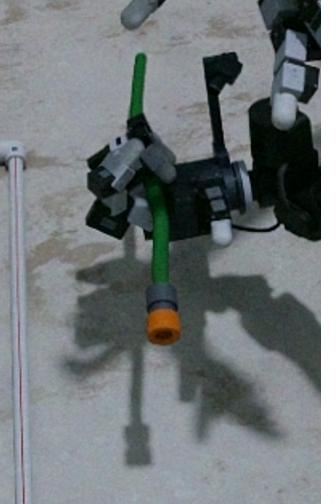

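>>> {"method": "execute_actions", "body": {"actions": [[[0,0,0,0,0,0,0.9,0.5,0.1,0.95,0,0,0,0,0,0,0,0,0,0,0,0,0.6,-0.6,-0.018,-0.0245,-0.0259,-0.0274,-0.0149,-0.056,0,0,0.6,0,0,0,0,0,0,0,0,0,0,0,0,0,0.4,-0.6],[0,0,0,0,0,0,0.9,0.5,0.1,0.95,0,0,0,0,0,0,0,0,0,0,0,0,0.6,-0.6,-0.0365,-0.049,-0.0519,-0.0549,-0.0297,-0.112,0,0,0.6,0,0,0,0,0,0,0,0,0,0,0,0,0,0.4,-0.6],[0,0,0,0,0,0,0.9,0.5,0.1,0.95,0,0,0,0,0,0,0,0,0,0,0,0,0.6,-0.6,-0.0548,-0.0735,-0.0778,-0.0823,-0.0446,-0.168,0,0,0.6,0,0,0,0,0,0,0,0,0,0,0,0,0,0.4,-0.6]],[[0,0,0,0,0,0,0.9,0.5,0.1,0.95,0,0,0,0,0,0,0,0,0,0,0,0,0.6,-0.6,-0.009,-0.0244,-0.0305,-0.0274,-0.0149,-0.056,0,0,0.6,0,0,0,0,0,0,0,0,0,0,0,0,0,0.4,-0.6],[0,0,0,0,0,0,0.9,0.5,0.1,0.95,0,0,0,0,0,0,0,0,0,0,0,0,0.6,-0.6,-0.018,-0.0489,-0.061,-0.0549,-0.0297,-0.112,0,0,0.6,0,0,0,0,0,0,0,0,0,0,0,0,0,0.4,-0.6],[0,0,0,0,0,0,0.9,0.5,0.1,0.95,0,0,0,0,0,0,0,0,0,0,0,0,0.6,-0.6,-0.027,-0.0733,-0.0915,-0.0823,-0.0446,-0.168,0,0,0.6,0,0,0,0,0,0,0,0,0,0,0,0,0,0.4,-0.6]],[[0,0,0,0,0,0,0.9,0.5,0.1,0.95,0,0,0,0,0,0,0,0,0,0,0,0,0.6,-0.6,-0.0019,-0.0187,-0.0354,-0.0274,-0.0149,-0.056,0,0,0.6,0,0,0,0,0,0,0,0,0,0,0,0,0,0.4,-0.6],[0,0,0,0,0,0,0.9,0.5,0.1,0.95,0,0,0,0,0,0,0,0,0,0,0,0,0.6,-0.6,-0.0039,-0.0373,-0.0709,-0.0549,-0.0297,-0.112,0,0,0.6,0,0,0,0,0,0,0,0,0,0,0,0,0,0.4,-0.6],[0,0,0,0,0,0,0.9,0.5,0.1,0.95,0,0,0,0,0,0,0,0,0,0,0,0,0.6,-0.6,-0.0058,-0.056,-0.1063,-0.0823,-0.0446,-0.168,0,0,0.6,0,0,0,0,0,0,0,0,0,0,0,0,0,0.4,-0.6]]], "cameras": ["cam_high"]}}

Scene clock: 819.87 s.
left_arm: end_effector_position=(+0.4704, -0.3968, +0.2332) hand_goal=(+0.000, +0.226, -0.230, -0.054, +0.000, -0.160, -0.960, -0.574, +0.000, -0.312, -0.940, -0.334, +0.630, +0.680, +0.206, +0.120) hand_measured=(+0.658, +0.242, -0.234, -0.056, +0.008, -0.144, -0.808, -0.496, +0.000, -0.162, -0.864, -0.334, +0.646, +0.680, +0.208, +0.118) hand_current_ma=(+0, +4, +0, +0, +1, +4, +324, +86, +0, +365, +84, +0, +4, +0, +0, +0) hand_state=(overload, goal, goal, goal, goal, goal, blocked, blocked, goal, blocked, blocked, goal, goal, goal, goal, goal) hand_current_limit=0.60 hand_speed=-0.60 end_effector_quat_wxyz=(+0.371, +0.609, +0.420, +0.562) | right_arm: end_effector_position=(+0.3344, +0.2559, +0.4598) hand_goal=(+0.000, +0.540, +0.250, +0.700, +0.000, +0.750, +0.580, +0.880, +0.000, +0.900, +0.580, +0.700, -0.310, +0.680, +0.080, +0.080) hand_measured=(+0.002, +0.548, +0.250, +0.698, +0.004, +0.758, +0.580, +0.878, +0.002, +0.906, +0.580, +0.698, -0.304, +0.680, +0.078, +0.082) hand_current_ma=(+0, +3, +0, +0, +1, +3, +0, +0, +0, +2, +0, +0, +2, +0, +0, +0) hand_state=(goal, goal, goal, goal, goal, goal, goal, goal, goal, goal, goal, goal, goal, goal, goal, goal) hand_current_limit=0.40 hand_speed=-0.60 end_effector_quat_wxyz=(-0.060, +0.114, +0.793, +0.595)
Joint positions: left_arm=[-0.932 1.824 0.898 0.763 -0.945 0.252] | right_arm=[0.242 0.958 0.984 -0.84 -1.168 -0.53]
Joint torques (N m): left_arm=[1.14 -16.26 11.11 2.41 -0.24 0.1] | right_arm=[0.62 -5.25 13.42 1.42 -0.76 0.09]
Heat: left arm: hottest elbow 47 °C; right arm: hottest elbow 50 °C.
Hand target: left_arm +0.4802, -0.4053, +0.2633; +0.398, +0.583, +0.428, +0.564 | right_arm +0.3357, +0.2583, +0.4709; -0.061, +0.114, +0.793, +0.596 (last step not sent: back at the drive's target)
Off the commanded pose: left_arm 0.033 m, 4 deg | right_arm 0.067 m, 37 deg.
Step readings (end_effector_position of left_arm | right_arm):
0: (+0.4704, -0.3968, +0.2332) | (+0.3411, +0.3987, +0.5138)
1: (+0.4704, -0.3968, +0.2332) | (+0.3413, +0.3986, +0.5137)
2: (+0.4704, -0.3968, +0.2332) | (+0.3435, +0.3972, +0.5122)
4: (+0.4704, -0.3968, +0.2332) | (+0.3463, +0.3878, +0.4982)
8: (+0.4704, -0.3968, +0.2332) | (+0.3455, +0.3502, +0.4616)
15: (+0.4704, -0.3968, +0.2332) | (+0.3416, +0.3279, +0.4827)
16: (+0.4704, -0.3968, +0.2332) | (+0.3408, +0.3281, +0.4859)
17: (+0.4704, -0.3968, +0.2332) | (+0.3415, +0.3269, +0.4876)
19: (+0.4704, -0.3968, +0.2332) | (+0.3411, +0.3186, +0.4814)
23: (+0.4704, -0.3968, +0.2332) | (+0.3394, +0.2801, +0.4566)
30: (+0.4704, -0.3968, +0.2332) | (+0.3371, +0.2597, +0.4672)
31: (+0.4704, -0.3968, +0.2332) | (+0.3362, +0.2599, +0.4692)
32: (+0.4704, -0.3968, +0.2332) | (+0.3358, +0.2585, +0.4707)
33: (+0.4704, -0.3968, +0.2332) | (+0.3341, +0.2567, +0.4716) HELD (not all sent) right_arm
34: (+0.4704, -0.3968, +0.2332) | (+0.3349, +0.2536, +0.4687) HELD (not all sent) right_arm
38: (+0.4704, -0.3968, +0.2332) | (+0.3374, +0.2514, +0.4636) HELD (not all sent) right_arm
45: (+0.4704, -0.3968, +0.2332) | (+0.3346, +0.2553, +0.4602) HELD (not all sent) right_arm
HELD (not all sent) right_arm: steps 33 to 45.
pose unreachable (right arm): on one or more control steps of this call, first in action 2 (counted from 0), this arm could not follow its commanded pose, so it was not sent that pose on those steps. It may still have moved: this result reports where it is.
cause: moving toward the commanded pose would bring a part of the arm too close to another arm (a part of this arm just beyond joint 6 (wrist roll) and a part of the left arm just beyond its joint 4 (wrist pitch), at the place that arm is still heading or pushing toward).
Images, in order (width x height): cam_high 504x504.

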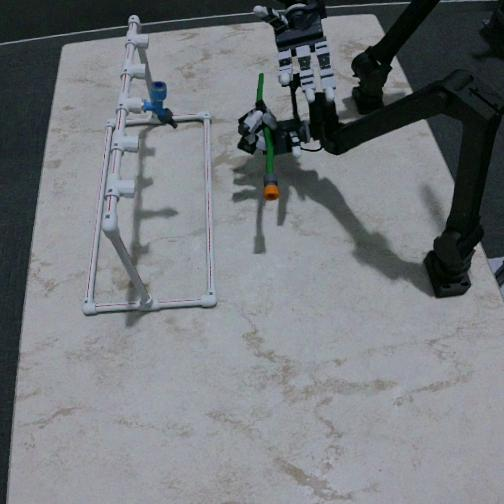

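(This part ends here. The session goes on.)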